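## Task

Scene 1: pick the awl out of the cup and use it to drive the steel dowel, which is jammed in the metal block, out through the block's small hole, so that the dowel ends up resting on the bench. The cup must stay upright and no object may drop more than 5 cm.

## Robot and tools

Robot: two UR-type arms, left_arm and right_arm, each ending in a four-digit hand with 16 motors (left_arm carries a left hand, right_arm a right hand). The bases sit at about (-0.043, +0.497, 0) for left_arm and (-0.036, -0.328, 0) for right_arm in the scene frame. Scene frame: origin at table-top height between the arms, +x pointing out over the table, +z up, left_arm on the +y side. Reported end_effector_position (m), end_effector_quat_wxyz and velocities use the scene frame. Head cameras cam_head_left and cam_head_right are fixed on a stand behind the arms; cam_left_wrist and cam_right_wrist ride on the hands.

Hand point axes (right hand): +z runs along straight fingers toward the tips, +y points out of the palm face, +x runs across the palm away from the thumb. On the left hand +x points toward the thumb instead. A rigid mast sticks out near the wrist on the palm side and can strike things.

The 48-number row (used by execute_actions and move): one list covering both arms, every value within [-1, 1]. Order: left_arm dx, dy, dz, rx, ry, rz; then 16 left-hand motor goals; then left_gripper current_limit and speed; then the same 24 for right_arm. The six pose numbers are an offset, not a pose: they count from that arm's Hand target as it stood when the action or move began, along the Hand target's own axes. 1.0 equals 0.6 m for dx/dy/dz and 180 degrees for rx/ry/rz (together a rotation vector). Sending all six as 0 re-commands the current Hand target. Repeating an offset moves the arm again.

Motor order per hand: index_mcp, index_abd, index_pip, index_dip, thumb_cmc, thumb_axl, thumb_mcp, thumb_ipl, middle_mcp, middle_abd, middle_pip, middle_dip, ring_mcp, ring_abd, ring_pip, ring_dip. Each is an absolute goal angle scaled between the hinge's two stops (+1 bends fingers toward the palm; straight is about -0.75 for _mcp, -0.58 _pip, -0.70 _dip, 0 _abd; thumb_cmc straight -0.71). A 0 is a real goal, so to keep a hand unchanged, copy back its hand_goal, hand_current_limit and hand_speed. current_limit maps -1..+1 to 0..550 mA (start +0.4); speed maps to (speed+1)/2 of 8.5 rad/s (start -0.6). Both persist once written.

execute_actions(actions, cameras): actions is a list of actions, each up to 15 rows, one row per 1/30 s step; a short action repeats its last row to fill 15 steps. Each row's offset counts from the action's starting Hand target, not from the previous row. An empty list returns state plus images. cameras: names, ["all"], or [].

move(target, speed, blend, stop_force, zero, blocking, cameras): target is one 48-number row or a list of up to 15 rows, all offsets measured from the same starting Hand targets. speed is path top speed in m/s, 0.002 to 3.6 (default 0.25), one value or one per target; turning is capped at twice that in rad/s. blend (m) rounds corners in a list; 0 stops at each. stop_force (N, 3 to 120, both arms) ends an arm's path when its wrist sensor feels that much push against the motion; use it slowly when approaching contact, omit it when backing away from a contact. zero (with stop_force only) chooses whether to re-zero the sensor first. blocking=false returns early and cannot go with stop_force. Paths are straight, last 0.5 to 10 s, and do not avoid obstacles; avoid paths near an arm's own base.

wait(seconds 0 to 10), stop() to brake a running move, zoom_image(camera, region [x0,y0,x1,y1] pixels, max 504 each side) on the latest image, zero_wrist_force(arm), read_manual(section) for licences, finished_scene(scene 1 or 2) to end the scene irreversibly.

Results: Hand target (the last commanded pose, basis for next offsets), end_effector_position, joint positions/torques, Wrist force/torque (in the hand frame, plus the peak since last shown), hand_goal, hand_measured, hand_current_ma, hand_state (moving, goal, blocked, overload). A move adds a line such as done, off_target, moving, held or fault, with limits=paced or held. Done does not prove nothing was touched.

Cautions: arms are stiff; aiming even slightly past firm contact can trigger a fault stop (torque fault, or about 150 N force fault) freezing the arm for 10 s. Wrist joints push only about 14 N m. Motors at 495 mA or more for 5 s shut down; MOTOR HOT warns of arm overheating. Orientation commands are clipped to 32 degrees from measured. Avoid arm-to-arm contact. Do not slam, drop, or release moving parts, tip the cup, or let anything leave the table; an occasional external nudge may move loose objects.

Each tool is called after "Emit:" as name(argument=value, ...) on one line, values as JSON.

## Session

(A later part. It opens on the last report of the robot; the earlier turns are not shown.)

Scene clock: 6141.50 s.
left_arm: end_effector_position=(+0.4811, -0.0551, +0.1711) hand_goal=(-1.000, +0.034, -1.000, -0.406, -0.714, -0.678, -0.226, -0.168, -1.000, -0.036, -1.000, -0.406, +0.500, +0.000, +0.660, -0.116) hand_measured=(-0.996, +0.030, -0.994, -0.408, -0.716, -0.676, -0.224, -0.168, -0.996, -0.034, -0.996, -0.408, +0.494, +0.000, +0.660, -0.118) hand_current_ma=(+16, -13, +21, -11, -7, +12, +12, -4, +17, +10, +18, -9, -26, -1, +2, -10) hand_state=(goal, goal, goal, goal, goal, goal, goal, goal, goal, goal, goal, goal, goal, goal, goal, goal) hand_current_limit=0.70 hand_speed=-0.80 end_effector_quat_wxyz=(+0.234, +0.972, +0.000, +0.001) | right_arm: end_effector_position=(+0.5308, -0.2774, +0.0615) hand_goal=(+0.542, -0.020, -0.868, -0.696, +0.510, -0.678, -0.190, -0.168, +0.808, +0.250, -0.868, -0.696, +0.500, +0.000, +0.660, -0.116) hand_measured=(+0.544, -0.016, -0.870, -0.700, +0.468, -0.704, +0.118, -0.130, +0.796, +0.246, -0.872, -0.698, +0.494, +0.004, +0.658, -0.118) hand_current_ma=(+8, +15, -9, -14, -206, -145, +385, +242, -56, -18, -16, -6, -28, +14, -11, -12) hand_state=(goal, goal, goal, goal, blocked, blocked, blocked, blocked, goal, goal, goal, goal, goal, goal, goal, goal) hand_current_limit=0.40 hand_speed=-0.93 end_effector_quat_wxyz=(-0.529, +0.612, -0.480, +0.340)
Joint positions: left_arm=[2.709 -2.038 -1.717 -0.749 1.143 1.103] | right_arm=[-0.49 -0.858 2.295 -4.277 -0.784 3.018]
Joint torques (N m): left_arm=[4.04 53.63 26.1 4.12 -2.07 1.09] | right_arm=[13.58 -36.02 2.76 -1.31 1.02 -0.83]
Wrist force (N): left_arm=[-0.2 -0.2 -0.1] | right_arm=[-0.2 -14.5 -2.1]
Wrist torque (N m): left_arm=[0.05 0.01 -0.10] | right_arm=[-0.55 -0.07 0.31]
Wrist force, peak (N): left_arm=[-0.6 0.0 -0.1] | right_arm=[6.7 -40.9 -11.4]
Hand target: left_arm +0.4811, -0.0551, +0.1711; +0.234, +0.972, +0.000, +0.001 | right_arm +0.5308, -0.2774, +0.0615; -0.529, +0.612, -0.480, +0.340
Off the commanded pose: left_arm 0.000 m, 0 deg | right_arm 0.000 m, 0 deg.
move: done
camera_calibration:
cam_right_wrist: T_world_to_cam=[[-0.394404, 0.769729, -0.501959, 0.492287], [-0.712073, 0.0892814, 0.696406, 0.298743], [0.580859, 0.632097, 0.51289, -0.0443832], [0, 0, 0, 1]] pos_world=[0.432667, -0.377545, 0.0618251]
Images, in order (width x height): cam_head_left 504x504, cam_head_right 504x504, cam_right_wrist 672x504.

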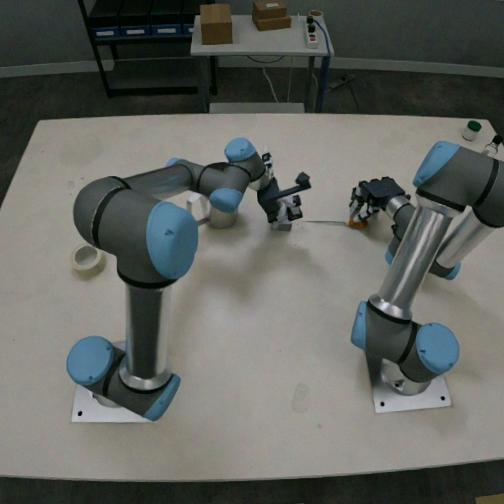

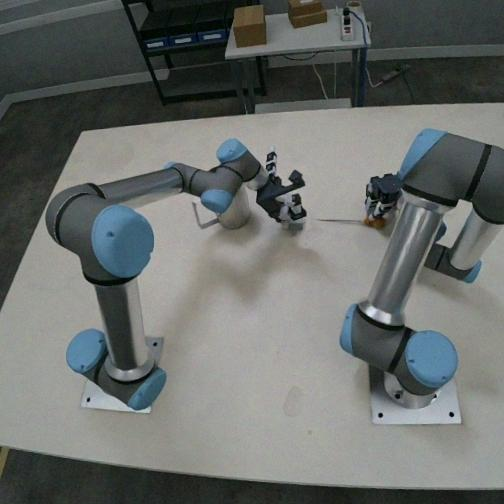

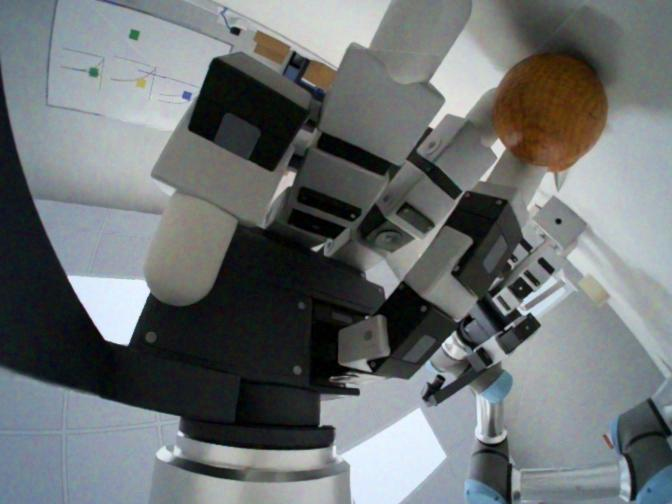

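Emit:
move(target=[[0,0,0,0,0,0,-1,0.035,-1,-0.406,-0.714,-0.678,-0.226,-0.168,-1,-0.035,-1,-0.406,0.5,0,0.66,-0.116,0.7,-0.8,-0.0015,-0.0162,-0.0035,0,0,0,0.5416,-0.02,-0.8686,-0.6957,0.511,-0.677,-0.19,-0.1676,0.808,0.25,-0.8686,-0.6957,0.5,0,0.66,-0.116,0.4,-0.93]], speed=0.03, cameras=["cam_head_left","cam_head_right","cam_right_wrist"])

Emit:
zoom_image(camera="cam_head_left", region=[290, 180, 410, 270])

Emit:
zoom_image(camera="cam_head_right", region=[300, 180, 420, 270])

Scene clock: 6149.30 s.
left_arm: end_effector_position=(+0.4811, -0.0551, +0.1711) hand_goal=(-1.000, +0.034, -1.000, -0.406, -0.714, -0.678, -0.226, -0.168, -1.000, -0.036, -1.000, -0.406, +0.500, +0.000, +0.660, -0.116) hand_measured=(-0.996, +0.030, -0.994, -0.408, -0.716, -0.676, -0.224, -0.168, -0.996, -0.034, -0.996, -0.408, +0.494, +0.000, +0.660, -0.118) hand_current_ma=(+16, -13, +21, -11, -7, +12, +12, -4, +17, +10, +18, -9, -26, -1, +2, -10) hand_state=(goal, goal, goal, goal, goal, goal, goal, goal, goal, goal, goal, goal, goal, goal, goal, goal) hand_current_limit=0.70 hand_speed=-0.80 end_effector_quat_wxyz=(+0.234, +0.972, +0.000, +0.001) | right_arm: end_effector_position=(+0.5308, -0.2774, +0.0715) hand_goal=(+0.542, -0.020, -0.868, -0.696, +0.510, -0.678, -0.190, -0.168, +0.808, +0.250, -0.868, -0.696, +0.500, +0.000, +0.660, -0.116) hand_measured=(+0.544, -0.016, -0.870, -0.700, +0.510, -0.680, -0.186, -0.166, +0.796, +0.246, -0.872, -0.698, +0.494, +0.004, +0.658, -0.118) hand_current_ma=(+8, +15, -9, -14, -3, -13, +18, +15, -56, -17, -16, -6, -28, +14, -11, -12) hand_state=(goal, goal, goal, goal, goal, goal, goal, goal, goal, goal, goal, goal, goal, goal, goal, goal) hand_current_limit=0.40 hand_speed=-0.93 end_effector_quat_wxyz=(-0.529, +0.612, -0.480, +0.340)
Joint positions: left_arm=[2.709 -2.038 -1.717 -0.749 1.143 1.103] | right_arm=[-0.49 -0.889 2.3 -4.251 -0.784 3.018]
Joint torques (N m): left_arm=[2.3 52.62 23.19 4.1 -2.21 0.99] | right_arm=[-9.08 -26.7 -11.58 -3.09 1.93 -2.46]
Wrist force (N): left_arm=[-0.5 -0.3 -0.3] | right_arm=[-1.1 0.3 2.1]
Wrist torque (N m): left_arm=[0.06 0.03 -0.12] | right_arm=[0.20 0.08 -0.07]
Wrist force, peak (N): left_arm=[-0.6 -0.3 -0.1] | right_arm=[0.2 -14.9 -2.0]
Hand target: left_arm +0.4811, -0.0551, +0.1711; +0.234, +0.972, +0.000, +0.001 | right_arm +0.5308, -0.2774, +0.0715; -0.529, +0.612, -0.480, +0.340
Off the commanded pose: left_arm 0.000 m, 0 deg | right_arm 0.000 m, 0 deg.
move: done
camera_calibration:
cam_right_wrist: T_world_to_cam=[[-0.394437, 0.769651, -0.502053, 0.497298], [-0.712139, 0.0892689, 0.69634, 0.291807], [0.580756, 0.632194, 0.512887, -0.049431], [0, 0, 0, 1]] pos_world=[0.432667, -0.377545, 0.0718253]
Images, in order (width x height): cam_head_left 504x504, cam_head_right 504x504, cam_right_wrist 672x504.

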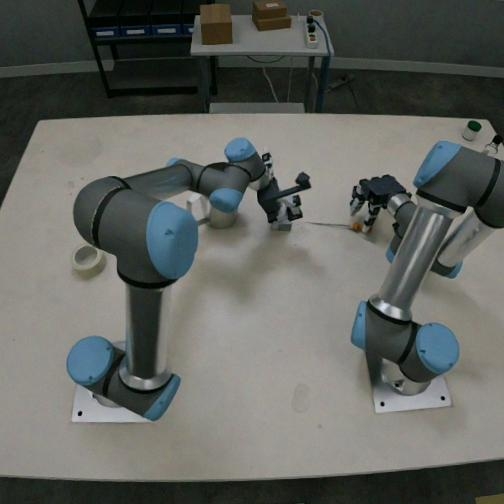

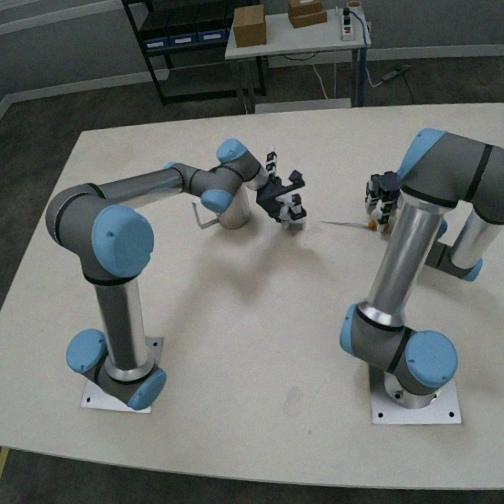

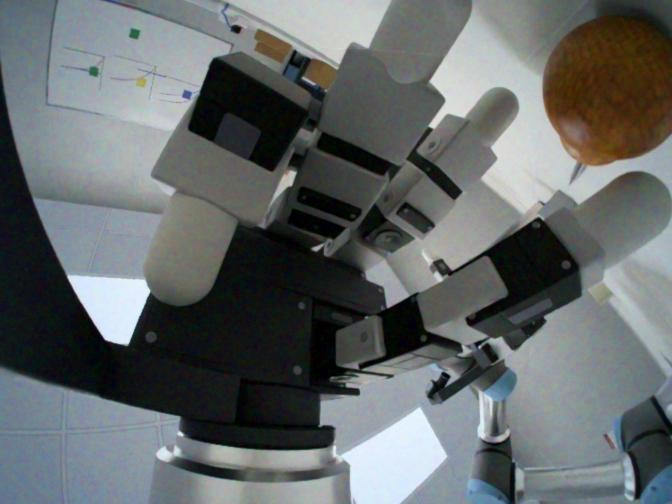

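Scaled by 4.200 from the camera's 504x504 image, which has a finer 720x720 frame.

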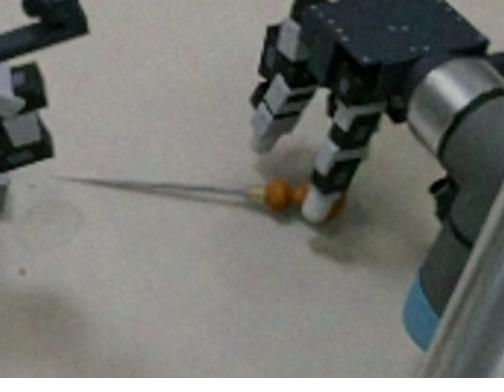

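Scaled by 4.200 from the camera's 504x504 image, which has a finer 720x720 frame.

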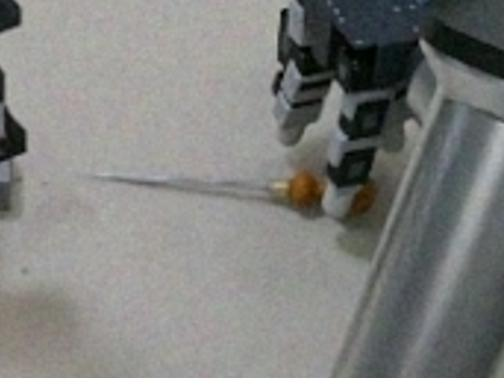

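Emit:
move(target=[[0,0,0,0,0,0,-1,0.035,-1,-0.406,-0.714,-0.678,-0.226,-0.168,-1,-0.035,-1,-0.406,0.5,0,0.66,-0.116,0.7,-0.8,-0.0082,-0.0876,-0.0189,0,0,0,0.5416,0,-0.8686,-0.6957,0.511,-0.677,-0.19,-0.1676,0.808,0.25,-0.8686,-0.6957,0.5,0,0.66,-0.116,0.4,-0.93]], speed=0.08, cameras=["all"])

Emit:
zoom_image(camera="cam_head_left", region=[290, 180, 410, 270])

Emit:
zoom_image(camera="cam_head_right", region=[300, 180, 420, 270])

Emit:
zoom_image(camera="cam_left_wrist", region=[180, 0, 400, 180])

Scene clock: 6155.70 s.
left_arm: end_effector_position=(+0.4811, -0.0551, +0.1711) hand_goal=(-1.000, +0.034, -1.000, -0.406, -0.714, -0.678, -0.226, -0.168, -1.000, -0.036, -1.000, -0.406, +0.500, +0.000, +0.660, -0.116) hand_measured=(-0.996, +0.030, -0.994, -0.408, -0.716, -0.676, -0.224, -0.168, -0.996, -0.034, -0.996, -0.408, +0.494, +0.000, +0.660, -0.118) hand_current_ma=(+16, -13, +21, -11, -7, +12, +12, -4, +17, +10, +18, -9, -26, -1, +2, -10) hand_state=(goal, goal, goal, goal, goal, goal, goal, goal, goal, goal, goal, goal, goal, goal, goal, goal) hand_current_limit=0.70 hand_speed=-0.80 end_effector_quat_wxyz=(+0.234, +0.972, +0.000, +0.001) | right_arm: end_effector_position=(+0.5308, -0.2774, +0.1254) hand_goal=(+0.542, +0.000, -0.868, -0.696, +0.510, -0.678, -0.190, -0.168, +0.808, +0.250, -0.868, -0.696, +0.500, +0.000, +0.660, -0.116) hand_measured=(+0.544, -0.002, -0.870, -0.700, +0.510, -0.680, -0.186, -0.166, +0.796, +0.246, -0.872, -0.698, +0.494, +0.004, +0.658, -0.118) hand_current_ma=(+8, -10, -9, -14, -2, -13, +18, +15, -54, -17, -16, -6, -28, +14, -11, -12) hand_state=(goal, goal, goal, goal, goal, goal, goal, goal, goal, goal, goal, goal, goal, goal, goal, goal) hand_current_limit=0.40 hand_speed=-0.93 end_effector_quat_wxyz=(-0.529, +0.612, -0.480, +0.340)
Joint positions: left_arm=[2.709 -2.038 -1.717 -0.749 1.143 1.103] | right_arm=[-0.49 -1.055 2.313 -4.097 -0.784 3.018]
Joint torques (N m): left_arm=[2.67 52.64 23.44 3.93 -2.27 0.91] | right_arm=[-11.61 -38.43 -8.79 -0.84 2.11 -2.31]
Wrist force (N): left_arm=[-0.3 -0.2 -0.1] | right_arm=[-1.4 0.3 1.8]
Wrist torque (N m): left_arm=[0.06 0.01 -0.11] | right_arm=[0.23 0.14 -0.10]
Wrist force, peak (N): left_arm=[-0.6 -0.1 -0.2] | right_arm=[-1.3 0.3 2.5]
Hand target: left_arm +0.4811, -0.0551, +0.1711; +0.234, +0.972, +0.000, +0.001 | right_arm +0.5309, -0.2774, +0.1255; -0.529, +0.612, -0.480, +0.340
Off the commanded pose: left_arm 0.000 m, 0 deg | right_arm 0.000 m, 0 deg.
move: done
camera_calibration:
cam_left_wrist: T_world_to_cam=[[-0.789528, 0.548159, -0.275984, 0.417942], [0.383616, 0.791813, 0.475259, -0.283122], [0.479045, 0.269358, -0.835441, 0.0501864], [0, 0, 0, 1]] pos_world=[0.414545, -0.0184366, 0.291829]
cam_right_wrist: T_world_to_cam=[[-0.394404, 0.769729, -0.501959, 0.524362], [-0.712073, 0.0892814, 0.696406, 0.254243], [0.580859, 0.632097, 0.51289, -0.0771569], [0, 0, 0, 1]] pos_world=[0.432667, -0.377545, 0.125725]

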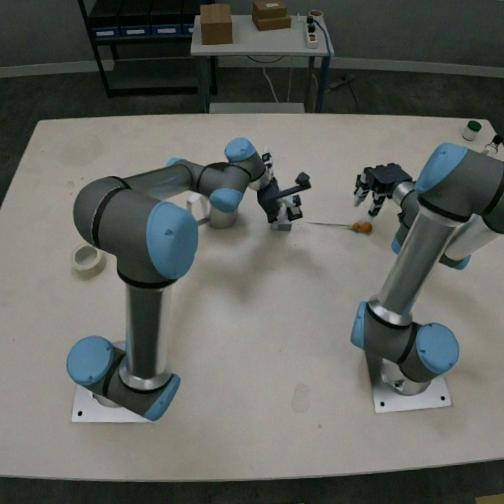

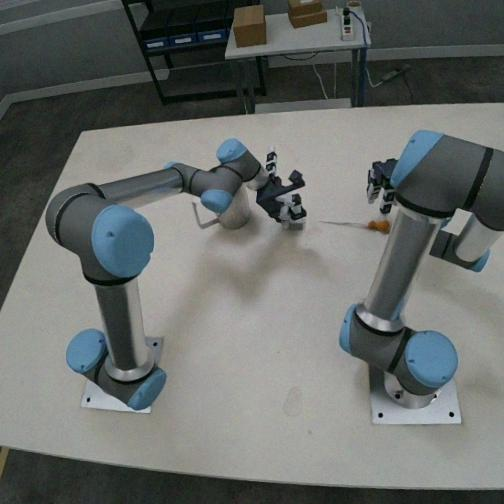

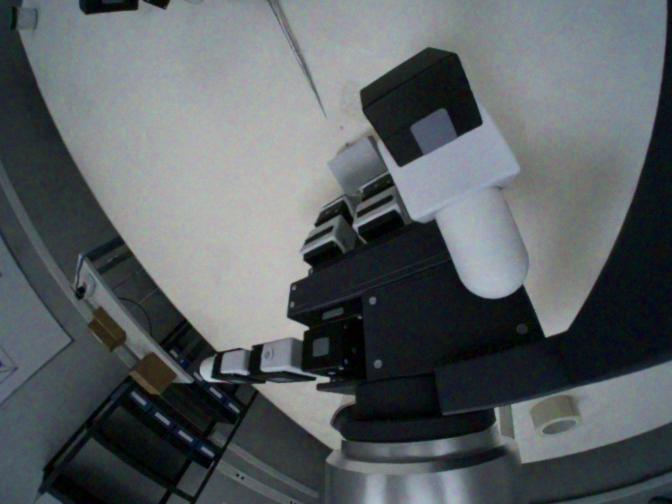

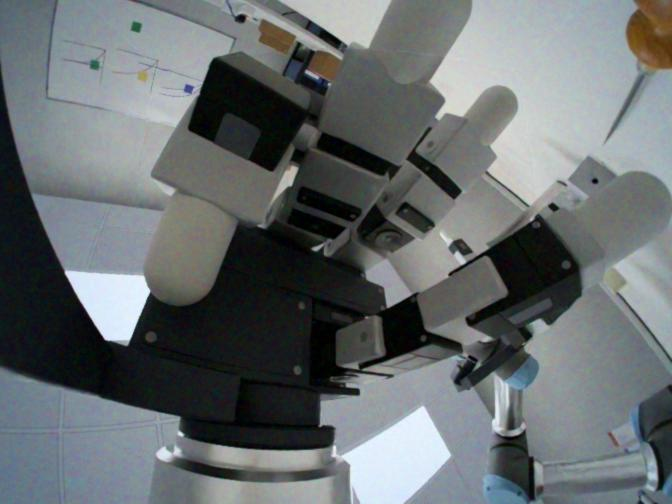

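Scaled by 4.200 from the camera's 504x504 image, which has a finer 720x720 frame.

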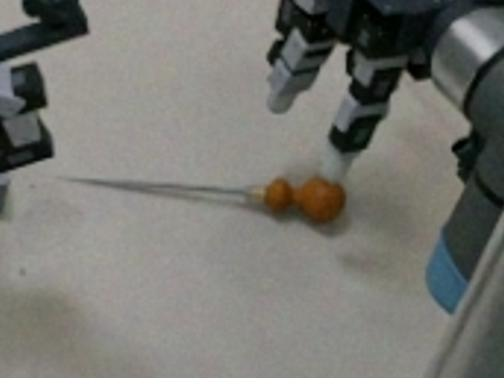

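Scaled by 4.200 from the camera's 504x504 image, which has a finer 720x720 frame.

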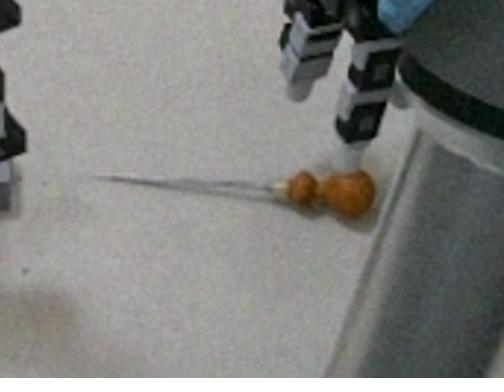

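Scaled by 2.291 from the camera's 672x504 image, which has a finer 960x720 frame.

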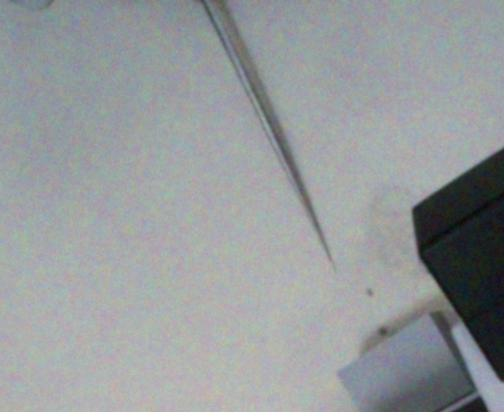

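Emit:
move(target=[[0,0,0,0,0,0,-1,0.035,-1,-0.406,-0.714,-0.678,-0.226,-0.168,-1,-0.035,-1,-0.406,0.5,0,0.66,-0.116,0.7,-0.8,0.0295,0.0085,-0.0523,0.0076,0.1637,0.0062,0.5416,0,-0.8686,-0.6957,0.511,-0.677,-0.19,-0.1676,0.808,0.25,-0.8686,-0.6957,0.5,0,0.66,-0.116,0.4,-0.93]], speed=0.1, cameras=["cam_head_left","cam_head_right","cam_right_wrist"])

Emit:
zoom_image(camera="cam_head_left", region=[290, 160, 430, 270])

Emit:
zoom_image(camera="cam_head_right", region=[300, 160, 440, 270])

Scene clock: 6189.13 s.
left_arm: end_effector_position=(+0.4811, -0.0551, +0.1711) hand_goal=(-1.000, +0.034, -1.000, -0.406, -0.714, -0.678, -0.226, -0.168, -1.000, -0.036, -1.000, -0.406, +0.500, +0.000, +0.660, -0.116) hand_measured=(-0.996, +0.030, -0.994, -0.408, -0.716, -0.676, -0.224, -0.168, -0.996, -0.034, -0.996, -0.408, +0.494, +0.000, +0.660, -0.118) hand_current_ma=(+16, -13, +21, -11, -7, +12, +12, -4, +17, +10, +18, -9, -26, -1, +2, -10) hand_state=(goal, goal, goal, goal, goal, goal, goal, goal, goal, goal, goal, goal, goal, goal, goal, goal) hand_current_limit=0.70 hand_speed=-0.80 end_effector_quat_wxyz=(+0.234, +0.972, +0.000, +0.001) | right_arm: end_effector_position=(+0.5061, -0.3040, +0.1255) hand_goal=(+0.542, +0.000, -0.868, -0.696, +0.510, -0.678, -0.190, -0.168, +0.808, +0.250, -0.868, -0.696, +0.500, +0.000, +0.660, -0.116) hand_measured=(+0.544, -0.002, -0.870, -0.700, +0.510, -0.680, -0.186, -0.166, +0.796, +0.246, -0.872, -0.698, +0.494, +0.004, +0.658, -0.118) hand_current_ma=(+8, -9, -9, -14, -2, -13, +17, +15, -54, -17, -16, -6, -28, +14, -11, -12) hand_state=(goal, goal, goal, goal, goal, goal, goal, goal, goal, goal, goal, goal, goal, goal, goal, goal) hand_current_limit=0.40 hand_speed=-0.93 end_effector_quat_wxyz=(+0.400, -0.495, +0.600, -0.485)
Joint positions: left_arm=[2.709 -2.038 -1.717 -0.749 1.143 1.103] | right_arm=[-0.299 -1.095 2.423 -4.257 -1.481 3.123]
Joint torques (N m): left_arm=[3.78 53.31 25.23 4.06 -2.17 0.98] | right_arm=[-10.26 -21.54 -13.78 -0.73 -1.31 -2.47]
Wrist force (N): left_arm=[-0.3 -0.1 -0.2] | right_arm=[-1.3 0.3 2.0]
Wrist torque (N m): left_arm=[0.08 0.01 -0.11] | right_arm=[0.20 0.16 -0.15]
Wrist force, peak (N): left_arm=[-0.5 -0.4 -0.2] | right_arm=[-1.4 0.2 2.4]
Hand target: left_arm +0.4811, -0.0551, +0.1711; +0.234, +0.972, +0.000, +0.001 | right_arm +0.5062, -0.3041, +0.1255; +0.400, -0.495, +0.600, -0.485
Off the commanded pose: left_arm 0.000 m, 0 deg | right_arm 0.000 m, 0 deg.
move: done
camera_calibration:
cam_right_wrist: T_world_to_cam=[[0.0197702, 0.815991, -0.577727, 0.349151], [-0.567725, 0.484807, 0.66532, 0.290074], [0.822981, 0.314837, 0.472843, -0.260044], [0, 0, 0, 1]] pos_world=[0.37179, -0.343662, 0.131682]
Images, in order (width x height): cam_head_left 504x504, cam_head_right 504x504, cam_right_wrist 672x504.

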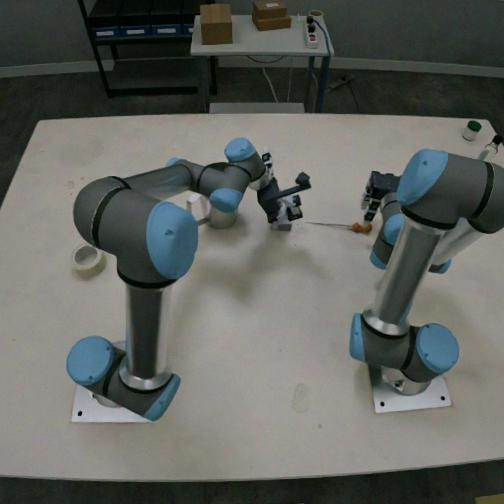

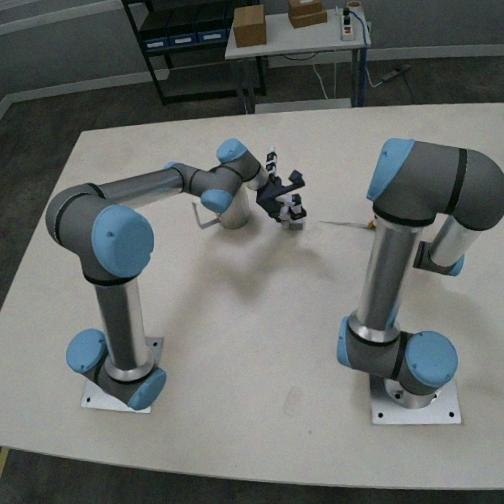

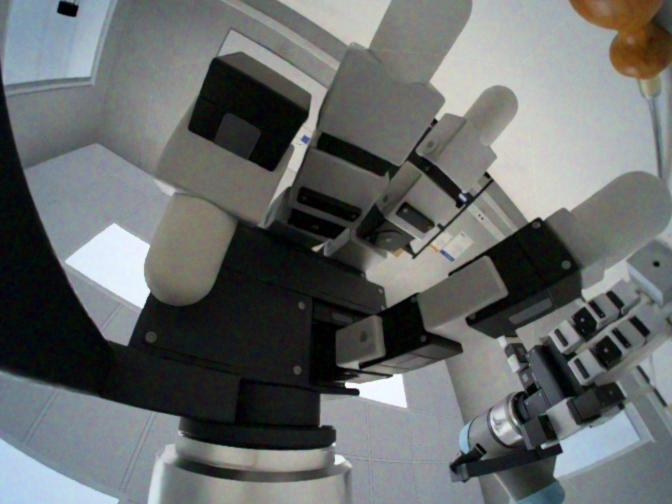

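Scaled by 3.600 from the camera's 504x504 image, which has a finer 720x720 frame.

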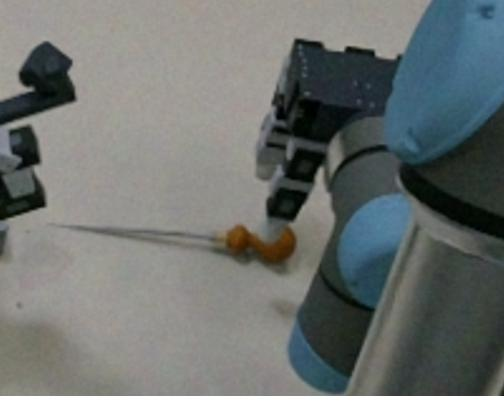

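Scaled by 3.600 from the camera's 504x504 image, which has a finer 720x720 frame.

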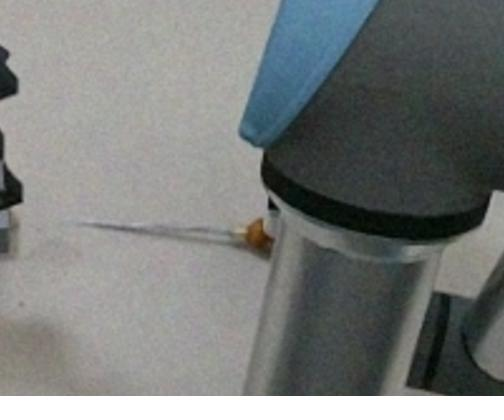

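Emit:
move(target=[[0,0,0,0,0,0,-1,0.035,-1,-0.406,-0.714,-0.678,-0.226,-0.168,-1,-0.035,-1,-0.406,0.5,0,0.66,-0.116,0.7,-0.8,0,0.1059,0.0227,0,0,0,0.5416,0,-0.8686,-0.6957,0.511,-0.677,-0.19,-0.1676,0.808,0.25,-0.8686,-0.6957,0.5,0,0.66,-0.116,0.4,-0.93]], speed=0.05, stop_force=5, cameras=["cam_head_left","cam_right_wrist"])

Emit:
zoom_image(camera="cam_head_left", region=[290, 160, 430, 270])

Scene clock: 6200.23 s.
left_arm: end_effector_position=(+0.4811, -0.0551, +0.1711) hand_goal=(-1.000, +0.034, -1.000, -0.406, -0.714, -0.678, -0.226, -0.168, -1.000, -0.036, -1.000, -0.406, +0.500, +0.000, +0.660, -0.116) hand_measured=(-0.996, +0.030, -0.994, -0.408, -0.716, -0.676, -0.224, -0.168, -0.996, -0.034, -0.996, -0.408, +0.494, +0.000, +0.660, -0.118) hand_current_ma=(+16, -13, +21, -11, -7, +12, +12, -4, +17, +10, +18, -9, -26, -1, +2, -10) hand_state=(goal, goal, goal, goal, goal, goal, goal, goal, goal, goal, goal, goal, goal, goal, goal, goal) hand_current_limit=0.70 hand_speed=-0.80 end_effector_quat_wxyz=(+0.234, +0.972, +0.000, +0.001) | right_arm: end_effector_position=(+0.5061, -0.3041, +0.0605) hand_goal=(+0.542, +0.000, -0.868, -0.696, +0.510, -0.678, -0.190, -0.168, +0.808, +0.250, -0.868, -0.696, +0.500, +0.000, +0.660, -0.116) hand_measured=(+0.544, -0.002, -0.870, -0.700, +0.510, -0.680, -0.186, -0.166, +0.796, +0.246, -0.872, -0.698, +0.494, +0.004, +0.658, -0.118) hand_current_ma=(+8, -9, -9, -14, -2, -13, +17, +15, -54, -17, -16, -6, -28, +14, -11, -12) hand_state=(goal, goal, goal, goal, goal, goal, goal, goal, goal, goal, goal, goal, goal, goal, goal, goal) hand_current_limit=0.40 hand_speed=-0.93 end_effector_quat_wxyz=(+0.400, -0.495, +0.600, -0.485)
Joint positions: left_arm=[2.709 -2.038 -1.717 -0.749 1.143 1.103] | right_arm=[-0.299 -0.867 2.403 -4.465 -1.481 3.123]
Joint torques (N m): left_arm=[2.5 54.36 23.86 3.63 -2.25 0.99] | right_arm=[11.12 -24.37 4.24 -3.31 -1.34 2.29]
Wrist force (N): left_arm=[-0.4 -0.1 -0.1] | right_arm=[-1.6 0.3 2.3]
Wrist torque (N m): left_arm=[0.07 0.03 -0.12] | right_arm=[0.17 0.21 -0.19]
Wrist force, peak (N): left_arm=[-0.4 -0.4 -0.2] | right_arm=[-1.8 0.6 2.4]
Hand target: left_arm +0.4811, -0.0551, +0.1711; +0.234, +0.972, +0.000, +0.001 | right_arm +0.5061, -0.3041, +0.0605; +0.400, -0.495, +0.600, -0.485
Off the commanded pose: left_arm 0.000 m, 0 deg | right_arm 0.000 m, 0 deg.
move: done
camera_calibration:
cam_right_wrist: T_world_to_cam=[[0.0200286, 0.815874, -0.577883, 0.311475], [-0.567537, 0.485126, 0.665247, 0.333307], [0.823104, 0.314646, 0.472755, -0.229332], [0, 0, 0, 1]] pos_world=[0.37169, -0.343662, 0.0666824]
Images, in order (width x height): cam_head_left 504x504, cam_right_wrist 672x504.

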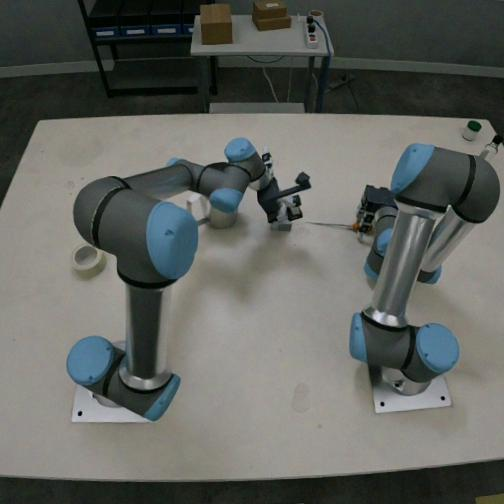

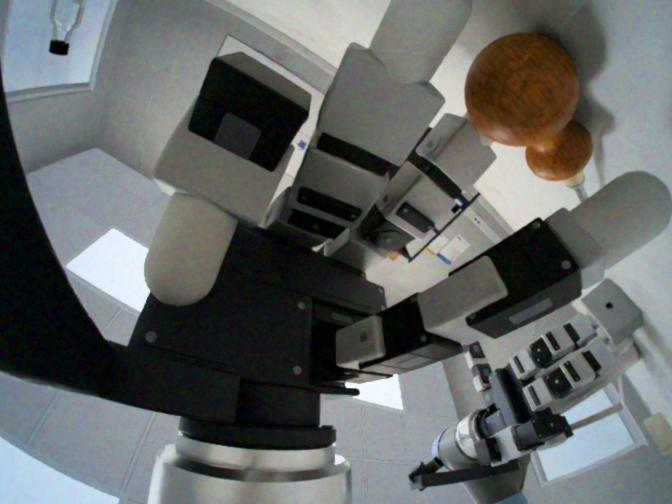

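Scaled by 3.600 from the camera's 504x504 image, which has a finer 720x720 frame.

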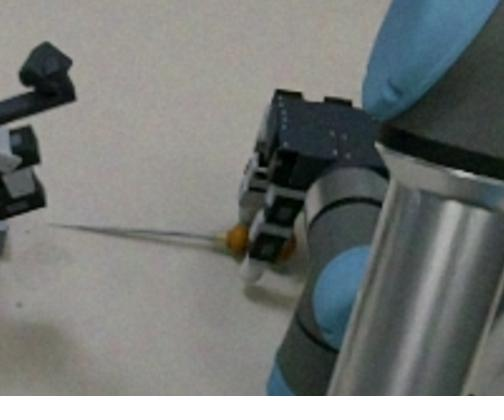

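Emit:
move(target=[[0,0,0,0,0,0,-1,0.035,-1,-0.406,-0.714,-0.678,-0.226,-0.168,-1,-0.035,-1,-0.406,0.5,0,0.66,-0.116,0.7,-0.8,0,0,0,0,0,0,0.82,0,-0.8686,-0.6957,0.511,-0.677,0.085,-0.1676,0.808,0.25,-0.8686,-0.6957,0.5,0,0.66,-0.116,0.4,-0.93]], speed=0.05)

Emit:
wait(seconds=1.5)

Emit:
move(target=[[0,0,0,0,0,0,-1,0.035,-1,-0.406,-0.714,-0.678,-0.226,-0.168,-1,-0.035,-1,-0.406,0.5,0,0.66,-0.116,0.7,-0.8,0,0,0,0,0,0,0.82,0,-0.8686,-0.6957,0.511,-0.677,0.085,-0.1676,0.808,-0.04,-0.8686,-0.6957,0.5,0,0.66,-0.116,0.4,-0.93]], speed=0.05)

Emit:
wait(seconds=1.5, cameras=["cam_head_left","cam_right_wrist"])

Scene clock: 6209.03 s.
left_arm: end_effector_position=(+0.4811, -0.0551, +0.1711) hand_goal=(-1.000, +0.034, -1.000, -0.406, -0.714, -0.678, -0.226, -0.168, -1.000, -0.036, -1.000, -0.406, +0.500, +0.000, +0.660, -0.116) hand_measured=(-0.996, +0.030, -0.994, -0.408, -0.716, -0.676, -0.224, -0.168, -0.996, -0.034, -0.996, -0.408, +0.494, +0.000, +0.660, -0.118) hand_current_ma=(+16, -13, +21, -11, -7, +12, +12, -4, +17, +10, +18, -9, -26, -1, +2, -10) hand_state=(goal, goal, goal, goal, goal, goal, goal, goal, goal, goal, goal, goal, goal, goal, goal, goal) hand_current_limit=0.70 hand_speed=-0.80 end_effector_quat_wxyz=(+0.234, +0.972, +0.000, +0.001) | right_arm: end_effector_position=(+0.5061, -0.3041, +0.0605) hand_goal=(+0.820, +0.000, -0.868, -0.696, +0.510, -0.678, +0.084, -0.168, +0.808, +0.250, -0.868, -0.696, +0.500, +0.000, +0.660, -0.116) hand_measured=(+0.712, +0.002, -0.888, -0.708, +0.510, -0.680, -0.028, -0.184, +0.796, +0.246, -0.872, -0.698, +0.494, +0.004, +0.658, -0.118) hand_current_ma=(-385, +10, -91, -51, +1, -13, -385, -98, -54, -17, -16, -6, -28, +14, -11, -12) hand_state=(blocked, goal, goal, goal, goal, goal, blocked, goal, goal, goal, goal, goal, goal, goal, goal, goal) hand_current_limit=0.40 hand_speed=-0.93 end_effector_quat_wxyz=(+0.400, -0.495, +0.600, -0.485)
Joint positions: left_arm=[2.709 -2.038 -1.717 -0.749 1.143 1.103] | right_arm=[-0.299 -0.867 2.403 -4.465 -1.481 3.123]
Joint torques (N m): left_arm=[2.51 53.65 23.09 4.11 -2.09 0.77] | right_arm=[10.19 -25.75 3.82 -3.05 1.53 2.5]
Wrist force (N): left_arm=[-0.4 -0.2 -0.2] | right_arm=[-1.5 -0.6 1.3]
Wrist torque (N m): left_arm=[0.06 0.03 -0.12] | right_arm=[0.09 0.18 -0.16]
Wrist force, peak (N): left_arm=[-0.6 -0.4 -0.2] | right_arm=[-1.6 0.3 2.4]
Hand target: left_arm +0.4811, -0.0551, +0.1711; +0.234, +0.972, +0.000, +0.001 | right_arm +0.5061, -0.3041, +0.0605; +0.400, -0.495, +0.600, -0.485
Off the commanded pose: left_arm 0.000 m, 0 deg | right_arm 0.000 m, 0 deg.
move: done

Scene clock: 6210.53 s.
left_arm: end_effector_position=(+0.4811, -0.0551, +0.1711) hand_goal=(-1.000, +0.034, -1.000, -0.406, -0.714, -0.678, -0.226, -0.168, -1.000, -0.036, -1.000, -0.406, +0.500, +0.000, +0.660, -0.116) hand_measured=(-0.996, +0.030, -0.994, -0.408, -0.716, -0.676, -0.224, -0.168, -0.996, -0.034, -0.996, -0.408, +0.494, +0.000, +0.660, -0.118) hand_current_ma=(+16, -13, +21, -11, -7, +12, +12, -4, +17, +10, +18, -9, -26, -1, +2, -10) hand_state=(goal, goal, goal, goal, goal, goal, goal, goal, goal, goal, goal, goal, goal, goal, goal, goal) hand_current_limit=0.70 hand_speed=-0.80 end_effector_quat_wxyz=(+0.234, +0.972, +0.000, +0.001) | right_arm: end_effector_position=(+0.5061, -0.3041, +0.0605) hand_goal=(+0.820, +0.000, -0.868, -0.696, +0.510, -0.678, +0.084, -0.168, +0.808, +0.250, -0.868, -0.696, +0.500, +0.000, +0.660, -0.116) hand_measured=(+0.712, +0.002, -0.888, -0.708, +0.510, -0.680, -0.028, -0.184, +0.796, +0.246, -0.872, -0.698, +0.494, +0.004, +0.658, -0.118) hand_current_ma=(-385, +10, -91, -51, +1, -13, -385, -98, -54, -17, -16, -6, -28, +14, -11, -12) hand_state=(blocked, goal, goal, goal, goal, goal, blocked, goal, goal, goal, goal, goal, goal, goal, goal, goal) hand_current_limit=0.40 hand_speed=-0.93 end_effector_quat_wxyz=(+0.400, -0.495, +0.600, -0.485)
Joint positions: left_arm=[2.709 -2.038 -1.717 -0.749 1.143 1.103] | right_arm=[-0.299 -0.867 2.403 -4.465 -1.481 3.123]
Joint torques (N m): left_arm=[4.42 52.98 23.15 3.69 -2.21 1.1] | right_arm=[9.51 -24.54 2.1 -2.93 1.72 2.24]
Wrist force (N): left_arm=[-0.4 -0.2 -0.2] | right_arm=[-1.3 -0.6 1.4]
Wrist torque (N m): left_arm=[0.05 0.03 -0.12] | right_arm=[0.08 0.15 -0.14]
Wrist force, peak (N): left_arm=[-0.3 -0.2 -0.4] | right_arm=[-1.6 -0.5 1.3]
Hand target: left_arm +0.4811, -0.0551, +0.1711; +0.234, +0.972, +0.000, +0.001 | right_arm +0.5061, -0.3041, +0.0605; +0.400, -0.495, +0.600, -0.485
Off the commanded pose: left_arm 0.000 m, 0 deg | right_arm 0.000 m, 0 deg.
wait: 1.50 s; at rest by 0.17 s

Scene clock: 6211.73 s.
left_arm: end_effector_position=(+0.4811, -0.0551, +0.1711) hand_goal=(-1.000, +0.034, -1.000, -0.406, -0.714, -0.678, -0.226, -0.168, -1.000, -0.036, -1.000, -0.406, +0.500, +0.000, +0.660, -0.116) hand_measured=(-0.996, +0.030, -0.994, -0.408, -0.716, -0.676, -0.224, -0.168, -0.996, -0.034, -0.996, -0.408, +0.494, +0.000, +0.660, -0.118) hand_current_ma=(+16, -13, +21, -11, -7, +12, +12, -4, +17, +10, +18, -9, -26, -1, +2, -10) hand_state=(goal, goal, goal, goal, goal, goal, goal, goal, goal, goal, goal, goal, goal, goal, goal, goal) hand_current_limit=0.70 hand_speed=-0.80 end_effector_quat_wxyz=(+0.234, +0.972, +0.000, +0.001) | right_arm: end_effector_position=(+0.5061, -0.3041, +0.0605) hand_goal=(+0.820, +0.000, -0.868, -0.696, +0.510, -0.678, +0.084, -0.168, +0.808, -0.040, -0.868, -0.696, +0.500, +0.000, +0.660, -0.116) hand_measured=(+0.712, -0.010, -0.890, -0.708, +0.502, -0.680, -0.024, -0.184, +0.796, +0.056, -0.872, -0.698, +0.494, +0.004, +0.658, -0.118) hand_current_ma=(-385, -40, -104, -57, -42, -13, -385, -100, -54, +385, -15, -6, -28, +14, -11, -12) hand_state=(blocked, goal, blocked, goal, goal, goal, blocked, goal, goal, blocked, goal, goal, goal, goal, goal, goal) hand_current_limit=0.40 hand_speed=-0.93 end_effector_quat_wxyz=(+0.400, -0.495, +0.600, -0.485)
Joint positions: left_arm=[2.709 -2.038 -1.717 -0.749 1.143 1.103] | right_arm=[-0.299 -0.867 2.403 -4.465 -1.481 3.123]
Joint torques (N m): left_arm=[4.45 52.16 23.58 3.69 -2.28 0.9] | right_arm=[10.79 -25.77 2.3 -3.07 1.65 2.29]
Wrist force (N): left_arm=[-0.1 -0.2 -0.1] | right_arm=[-0.7 -0.6 2.0]
Wrist torque (N m): left_arm=[0.06 -0.01 -0.10] | right_arm=[0.14 0.12 -0.19]
Wrist force, peak (N): left_arm=[-0.6 -0.1 -0.1] | right_arm=[-0.8 -0.5 2.2]
Hand target: left_arm +0.4811, -0.0551, +0.1711; +0.234, +0.972, +0.000, +0.001 | right_arm +0.5061, -0.3041, +0.0605; +0.400, -0.495, +0.600, -0.485
Off the commanded pose: left_arm 0.000 m, 0 deg | right_arm 0.000 m, 0 deg.
move: done

Scene clock: 6213.23 s.
left_arm: end_effector_position=(+0.4811, -0.0551, +0.1711) hand_goal=(-1.000, +0.034, -1.000, -0.406, -0.714, -0.678, -0.226, -0.168, -1.000, -0.036, -1.000, -0.406, +0.500, +0.000, +0.660, -0.116) hand_measured=(-0.996, +0.030, -0.994, -0.408, -0.716, -0.676, -0.224, -0.168, -0.996, -0.034, -0.996, -0.408, +0.494, +0.000, +0.660, -0.118) hand_current_ma=(+16, -13, +21, -11, -7, +12, +12, -4, +17, +10, +18, -9, -26, -1, +2, -10) hand_state=(goal, goal, goal, goal, goal, goal, goal, goal, goal, goal, goal, goal, goal, goal, goal, goal) hand_current_limit=0.70 hand_speed=-0.80 end_effector_quat_wxyz=(+0.234, +0.972, +0.000, +0.001) | right_arm: end_effector_position=(+0.5061, -0.3041, +0.0605) hand_goal=(+0.820, +0.000, -0.868, -0.696, +0.510, -0.678, +0.084, -0.168, +0.808, -0.040, -0.868, -0.696, +0.500, +0.000, +0.660, -0.116) hand_measured=(+0.712, -0.010, -0.890, -0.708, +0.500, -0.680, -0.024, -0.184, +0.796, +0.054, -0.872, -0.698, +0.494, +0.004, +0.658, -0.118) hand_current_ma=(-385, -40, -104, -57, -42, -13, -385, -100, -54, +385, -15, -6, -28, +14, -11, -12) hand_state=(blocked, goal, blocked, goal, goal, goal, blocked, goal, goal, blocked, goal, goal, goal, goal, goal, goal) hand_current_limit=0.40 hand_speed=-0.93 end_effector_quat_wxyz=(+0.400, -0.495, +0.600, -0.485)
Joint positions: left_arm=[2.709 -2.038 -1.717 -0.749 1.143 1.103] | right_arm=[-0.299 -0.867 2.403 -4.465 -1.481 3.123]
Joint torques (N m): left_arm=[3.23 53.14 23.77 3.76 -2.49 1.11] | right_arm=[11.13 -25.45 -0.2 -2.61 1.71 2.4]
Wrist force (N): left_arm=[-0.2 -0.1 -0.1] | right_arm=[-0.8 -0.3 2.0]
Wrist torque (N m): left_arm=[0.07 0.00 -0.10] | right_arm=[0.18 0.14 -0.19]
Wrist force, peak (N): left_arm=[-0.4 -0.4 -0.3] | right_arm=[-0.9 -0.5 2.3]
Hand target: left_arm +0.4811, -0.0551, +0.1711; +0.234, +0.972, +0.000, +0.001 | right_arm +0.5061, -0.3041, +0.0605; +0.400, -0.495, +0.600, -0.485
Off the commanded pose: left_arm 0.000 m, 0 deg | right_arm 0.000 m, 0 deg.
wait: 1.50 s; at rest by 0.17 s
camera_calibration:
cam_right_wrist: T_world_to_cam=[[0.0200286, 0.815874, -0.577883, 0.311475], [-0.567537, 0.485126, 0.665247, 0.333307], [0.823104, 0.314646, 0.472755, -0.229332], [0, 0, 0, 1]] pos_world=[0.37169, -0.343662, 0.0666824]
Images, in order (width x height): cam_head_left 504x504, cam_right_wrist 672x504.

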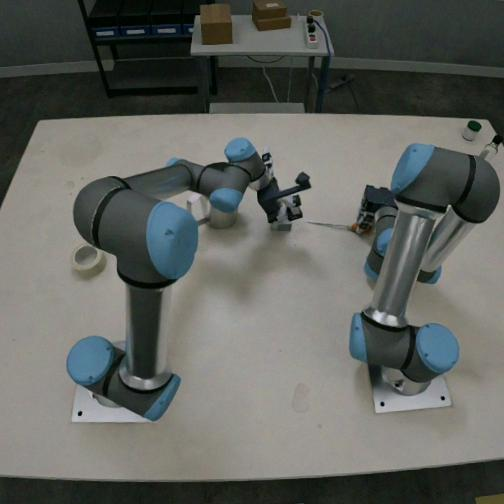

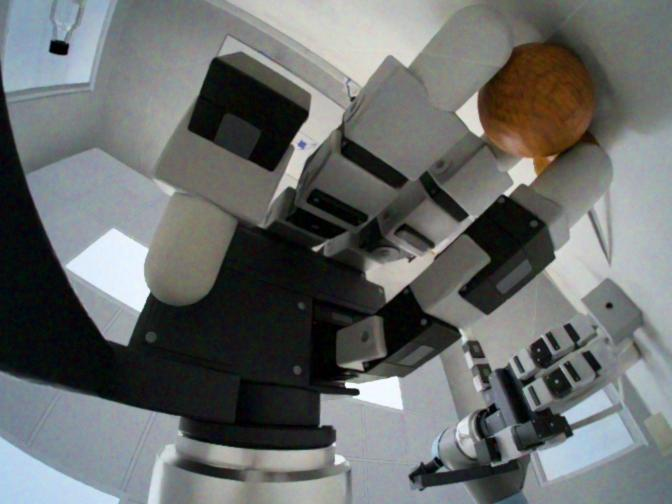

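Emit:
move(target=[[0,0,0,0,0,0,-1,0.035,-1,-0.406,-0.714,-0.678,-0.226,-0.168,-1,-0.035,-1,-0.406,0.5,0,0.66,-0.116,0.7,-0.8,0,-0.0098,-0.0021,0,0,0,0.86,-0.02,-0.8686,-0.6957,0.511,-0.677,0.125,-0.1676,0.808,-0.08,-0.8686,-0.6957,0.5,0,0.66,-0.116,0.45,-0.93],[0,0,0,0,0,0,-1,0.035,-1,-0.406,-0.714,-0.678,-0.226,-0.168,-1,-0.035,-1,-0.406,0.5,0,0.66,-0.116,0.7,-0.8,-0.0277,-0.0178,0.0379,-0.0028,-0.0663,0.0152,0.86,-0.02,-0.8686,-0.6957,0.511,-0.677,0.125,-0.1676,0.808,-0.08,-0.8686,-0.6957,0.5,0,0.66,-0.116,0.45,-0.93]], speed=0.05, cameras=["all"])

Emit:
zoom_image(camera="cam_right_wrist", region=[540, 180, 672, 340])

Emit:
zoom_image(camera="cam_left_wrist", region=[200, 0, 430, 200])

Emit:
zoom_image(camera="cam_head_left", region=[270, 180, 390, 270])

Emit:
zoom_image(camera="cam_head_right", region=[280, 180, 400, 270])

Scene clock: 6239.63 s.
left_arm: end_effector_position=(+0.4811, -0.0551, +0.1711) hand_goal=(-1.000, +0.034, -1.000, -0.406, -0.714, -0.678, -0.226, -0.168, -1.000, -0.036, -1.000, -0.406, +0.500, +0.000, +0.660, -0.116) hand_measured=(-0.996, +0.030, -0.994, -0.408, -0.716, -0.676, -0.224, -0.168, -0.996, -0.034, -0.996, -0.408, +0.494, +0.000, +0.660, -0.118) hand_current_ma=(+16, -13, +21, -11, -7, +12, +12, -4, +17, +10, +18, -9, -26, -1, +2, -10) hand_state=(goal, goal, goal, goal, goal, goal, goal, goal, goal, goal, goal, goal, goal, goal, goal, goal) hand_current_limit=0.70 hand_speed=-0.80 end_effector_quat_wxyz=(+0.234, +0.972, +0.000, +0.001) | right_arm: end_effector_position=(+0.5334, -0.2926, +0.0661) hand_goal=(+0.860, -0.020, -0.868, -0.696, +0.510, -0.678, +0.124, -0.168, +0.808, -0.080, -0.868, -0.696, +0.500, +0.000, +0.660, -0.116) hand_measured=(+0.712, -0.032, -0.892, -0.710, +0.488, -0.680, -0.022, -0.186, +0.796, +0.030, -0.872, -0.698, +0.494, +0.004, +0.658, -0.118) hand_current_ma=(-399, -51, -110, -64, -106, -15, -399, -108, -55, +399, -15, -6, -28, +14, -11, -12) hand_state=(blocked, goal, blocked, goal, blocked, goal, blocked, goal, goal, blocked, goal, goal, goal, goal, goal, goal) hand_current_limit=0.45 hand_speed=-0.93 end_effector_quat_wxyz=(+0.469, -0.530, +0.570, -0.418)
Joint positions: left_arm=[2.709 -2.038 -1.717 -0.749 1.143 1.103] | right_arm=[-0.39 -0.872 2.337 -4.379 -1.185 3.148]
Joint torques (N m): left_arm=[2.19 51.58 22.25 3.55 -2.41 1.13] | right_arm=[9.83 -40.29 3.32 -3.32 -1.94 -0.03]
Wrist force (N): left_arm=[-0.4 -0.1 -0.1] | right_arm=[-0.9 0.9 2.3]
Wrist torque (N m): left_arm=[0.07 0.03 -0.12] | right_arm=[0.24 0.08 -0.19]
Wrist force, peak (N): left_arm=[-0.6 -0.1 -0.3] | right_arm=[-1.7 1.1 2.4]
Hand target: left_arm +0.4811, -0.0551, +0.1711; +0.234, +0.972, +0.000, +0.001 | right_arm +0.5333, -0.2925, +0.0661; -0.469, +0.530, -0.569, +0.418
Off the commanded pose: left_arm 0.000 m, 0 deg | right_arm 0.000 m, 0 deg.
move: done
camera_calibration:
cam_left_wrist: T_world_to_cam=[[-0.789528, 0.548159, -0.275984, 0.417942], [0.383616, 0.791813, 0.475259, -0.283122], [0.479045, 0.269358, -0.835441, 0.0501864], [0, 0, 0, 1]] pos_world=[0.414545, -0.0184366, 0.291829]
cam_right_wrist: T_world_to_cam=[[-0.137253, 0.85368, -0.502386, 0.394767], [-0.650188, 0.304982, 0.695874, 0.328815], [0.747273, 0.422157, 0.513193, -0.188846], [0, 0, 0, 1]] pos_world=[0.409094, -0.357565, 0.0664259]

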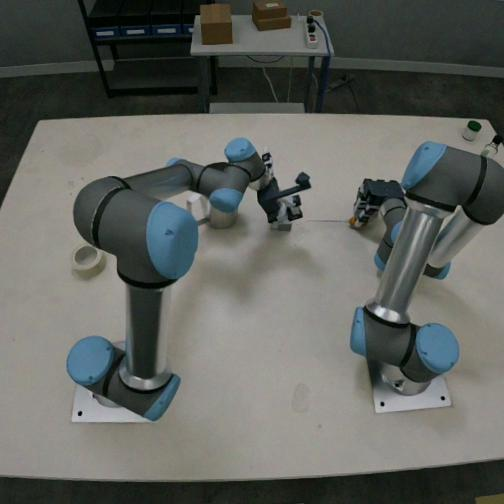

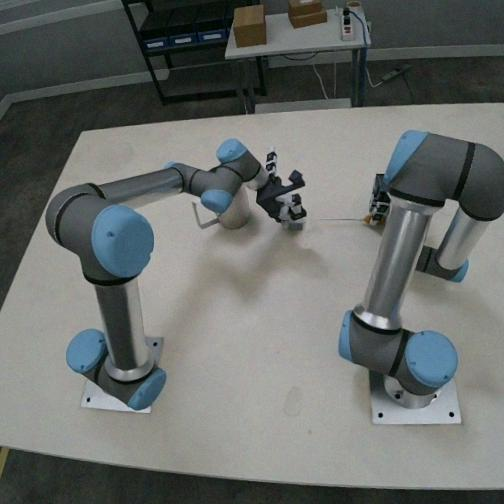

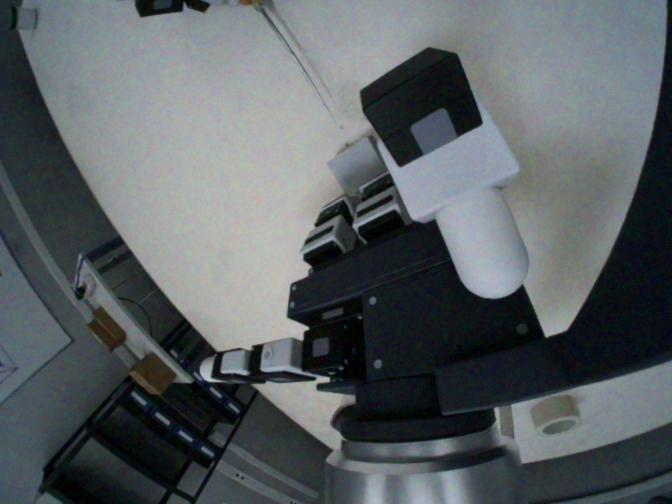

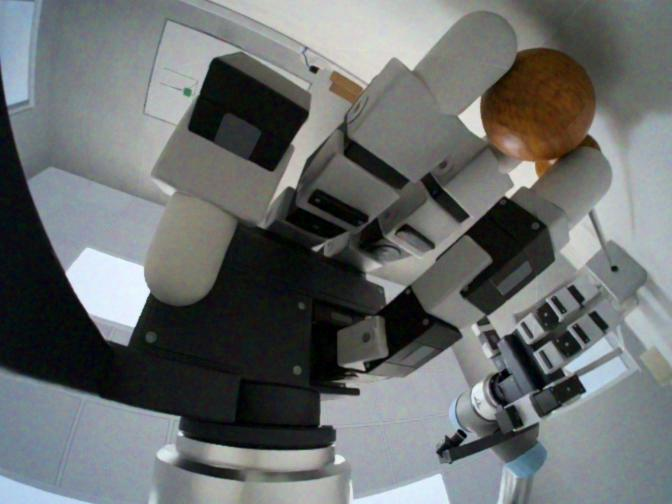

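Scaled by 3.150 from the camera's 672x504 image, which has a finer 960x720 frame.

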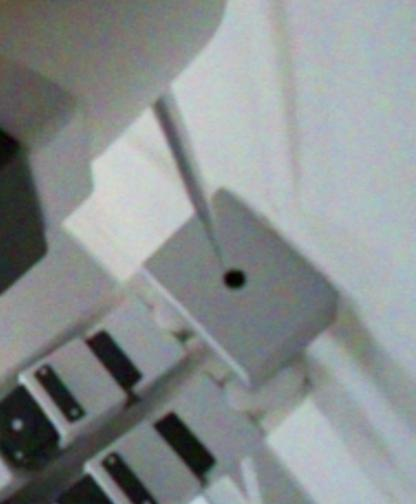

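Scaled by 2.191 from the camera's 672x504 image, which has a finer 960x720 frame.

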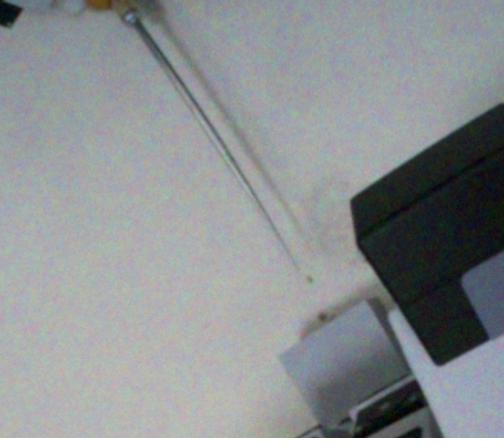

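Scaled by 4.200 from the camera's 504x504 image, which has a finer 720x720 frame.

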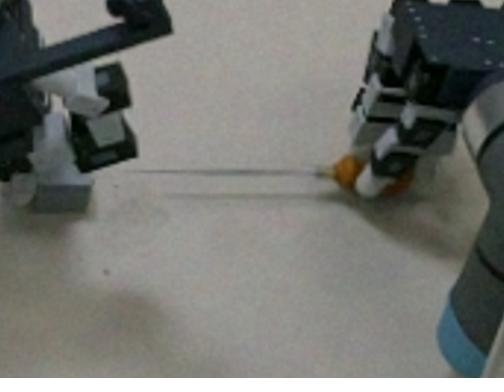

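Scaled by 4.200 from the camera's 504x504 image, which has a finer 720x720 frame.

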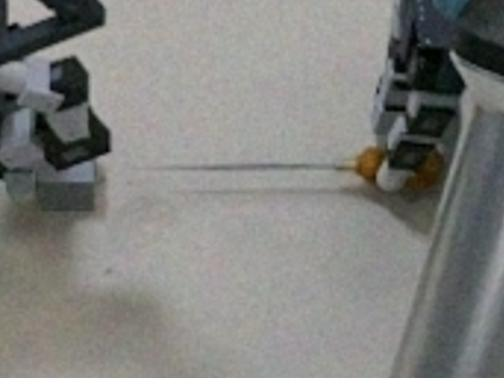

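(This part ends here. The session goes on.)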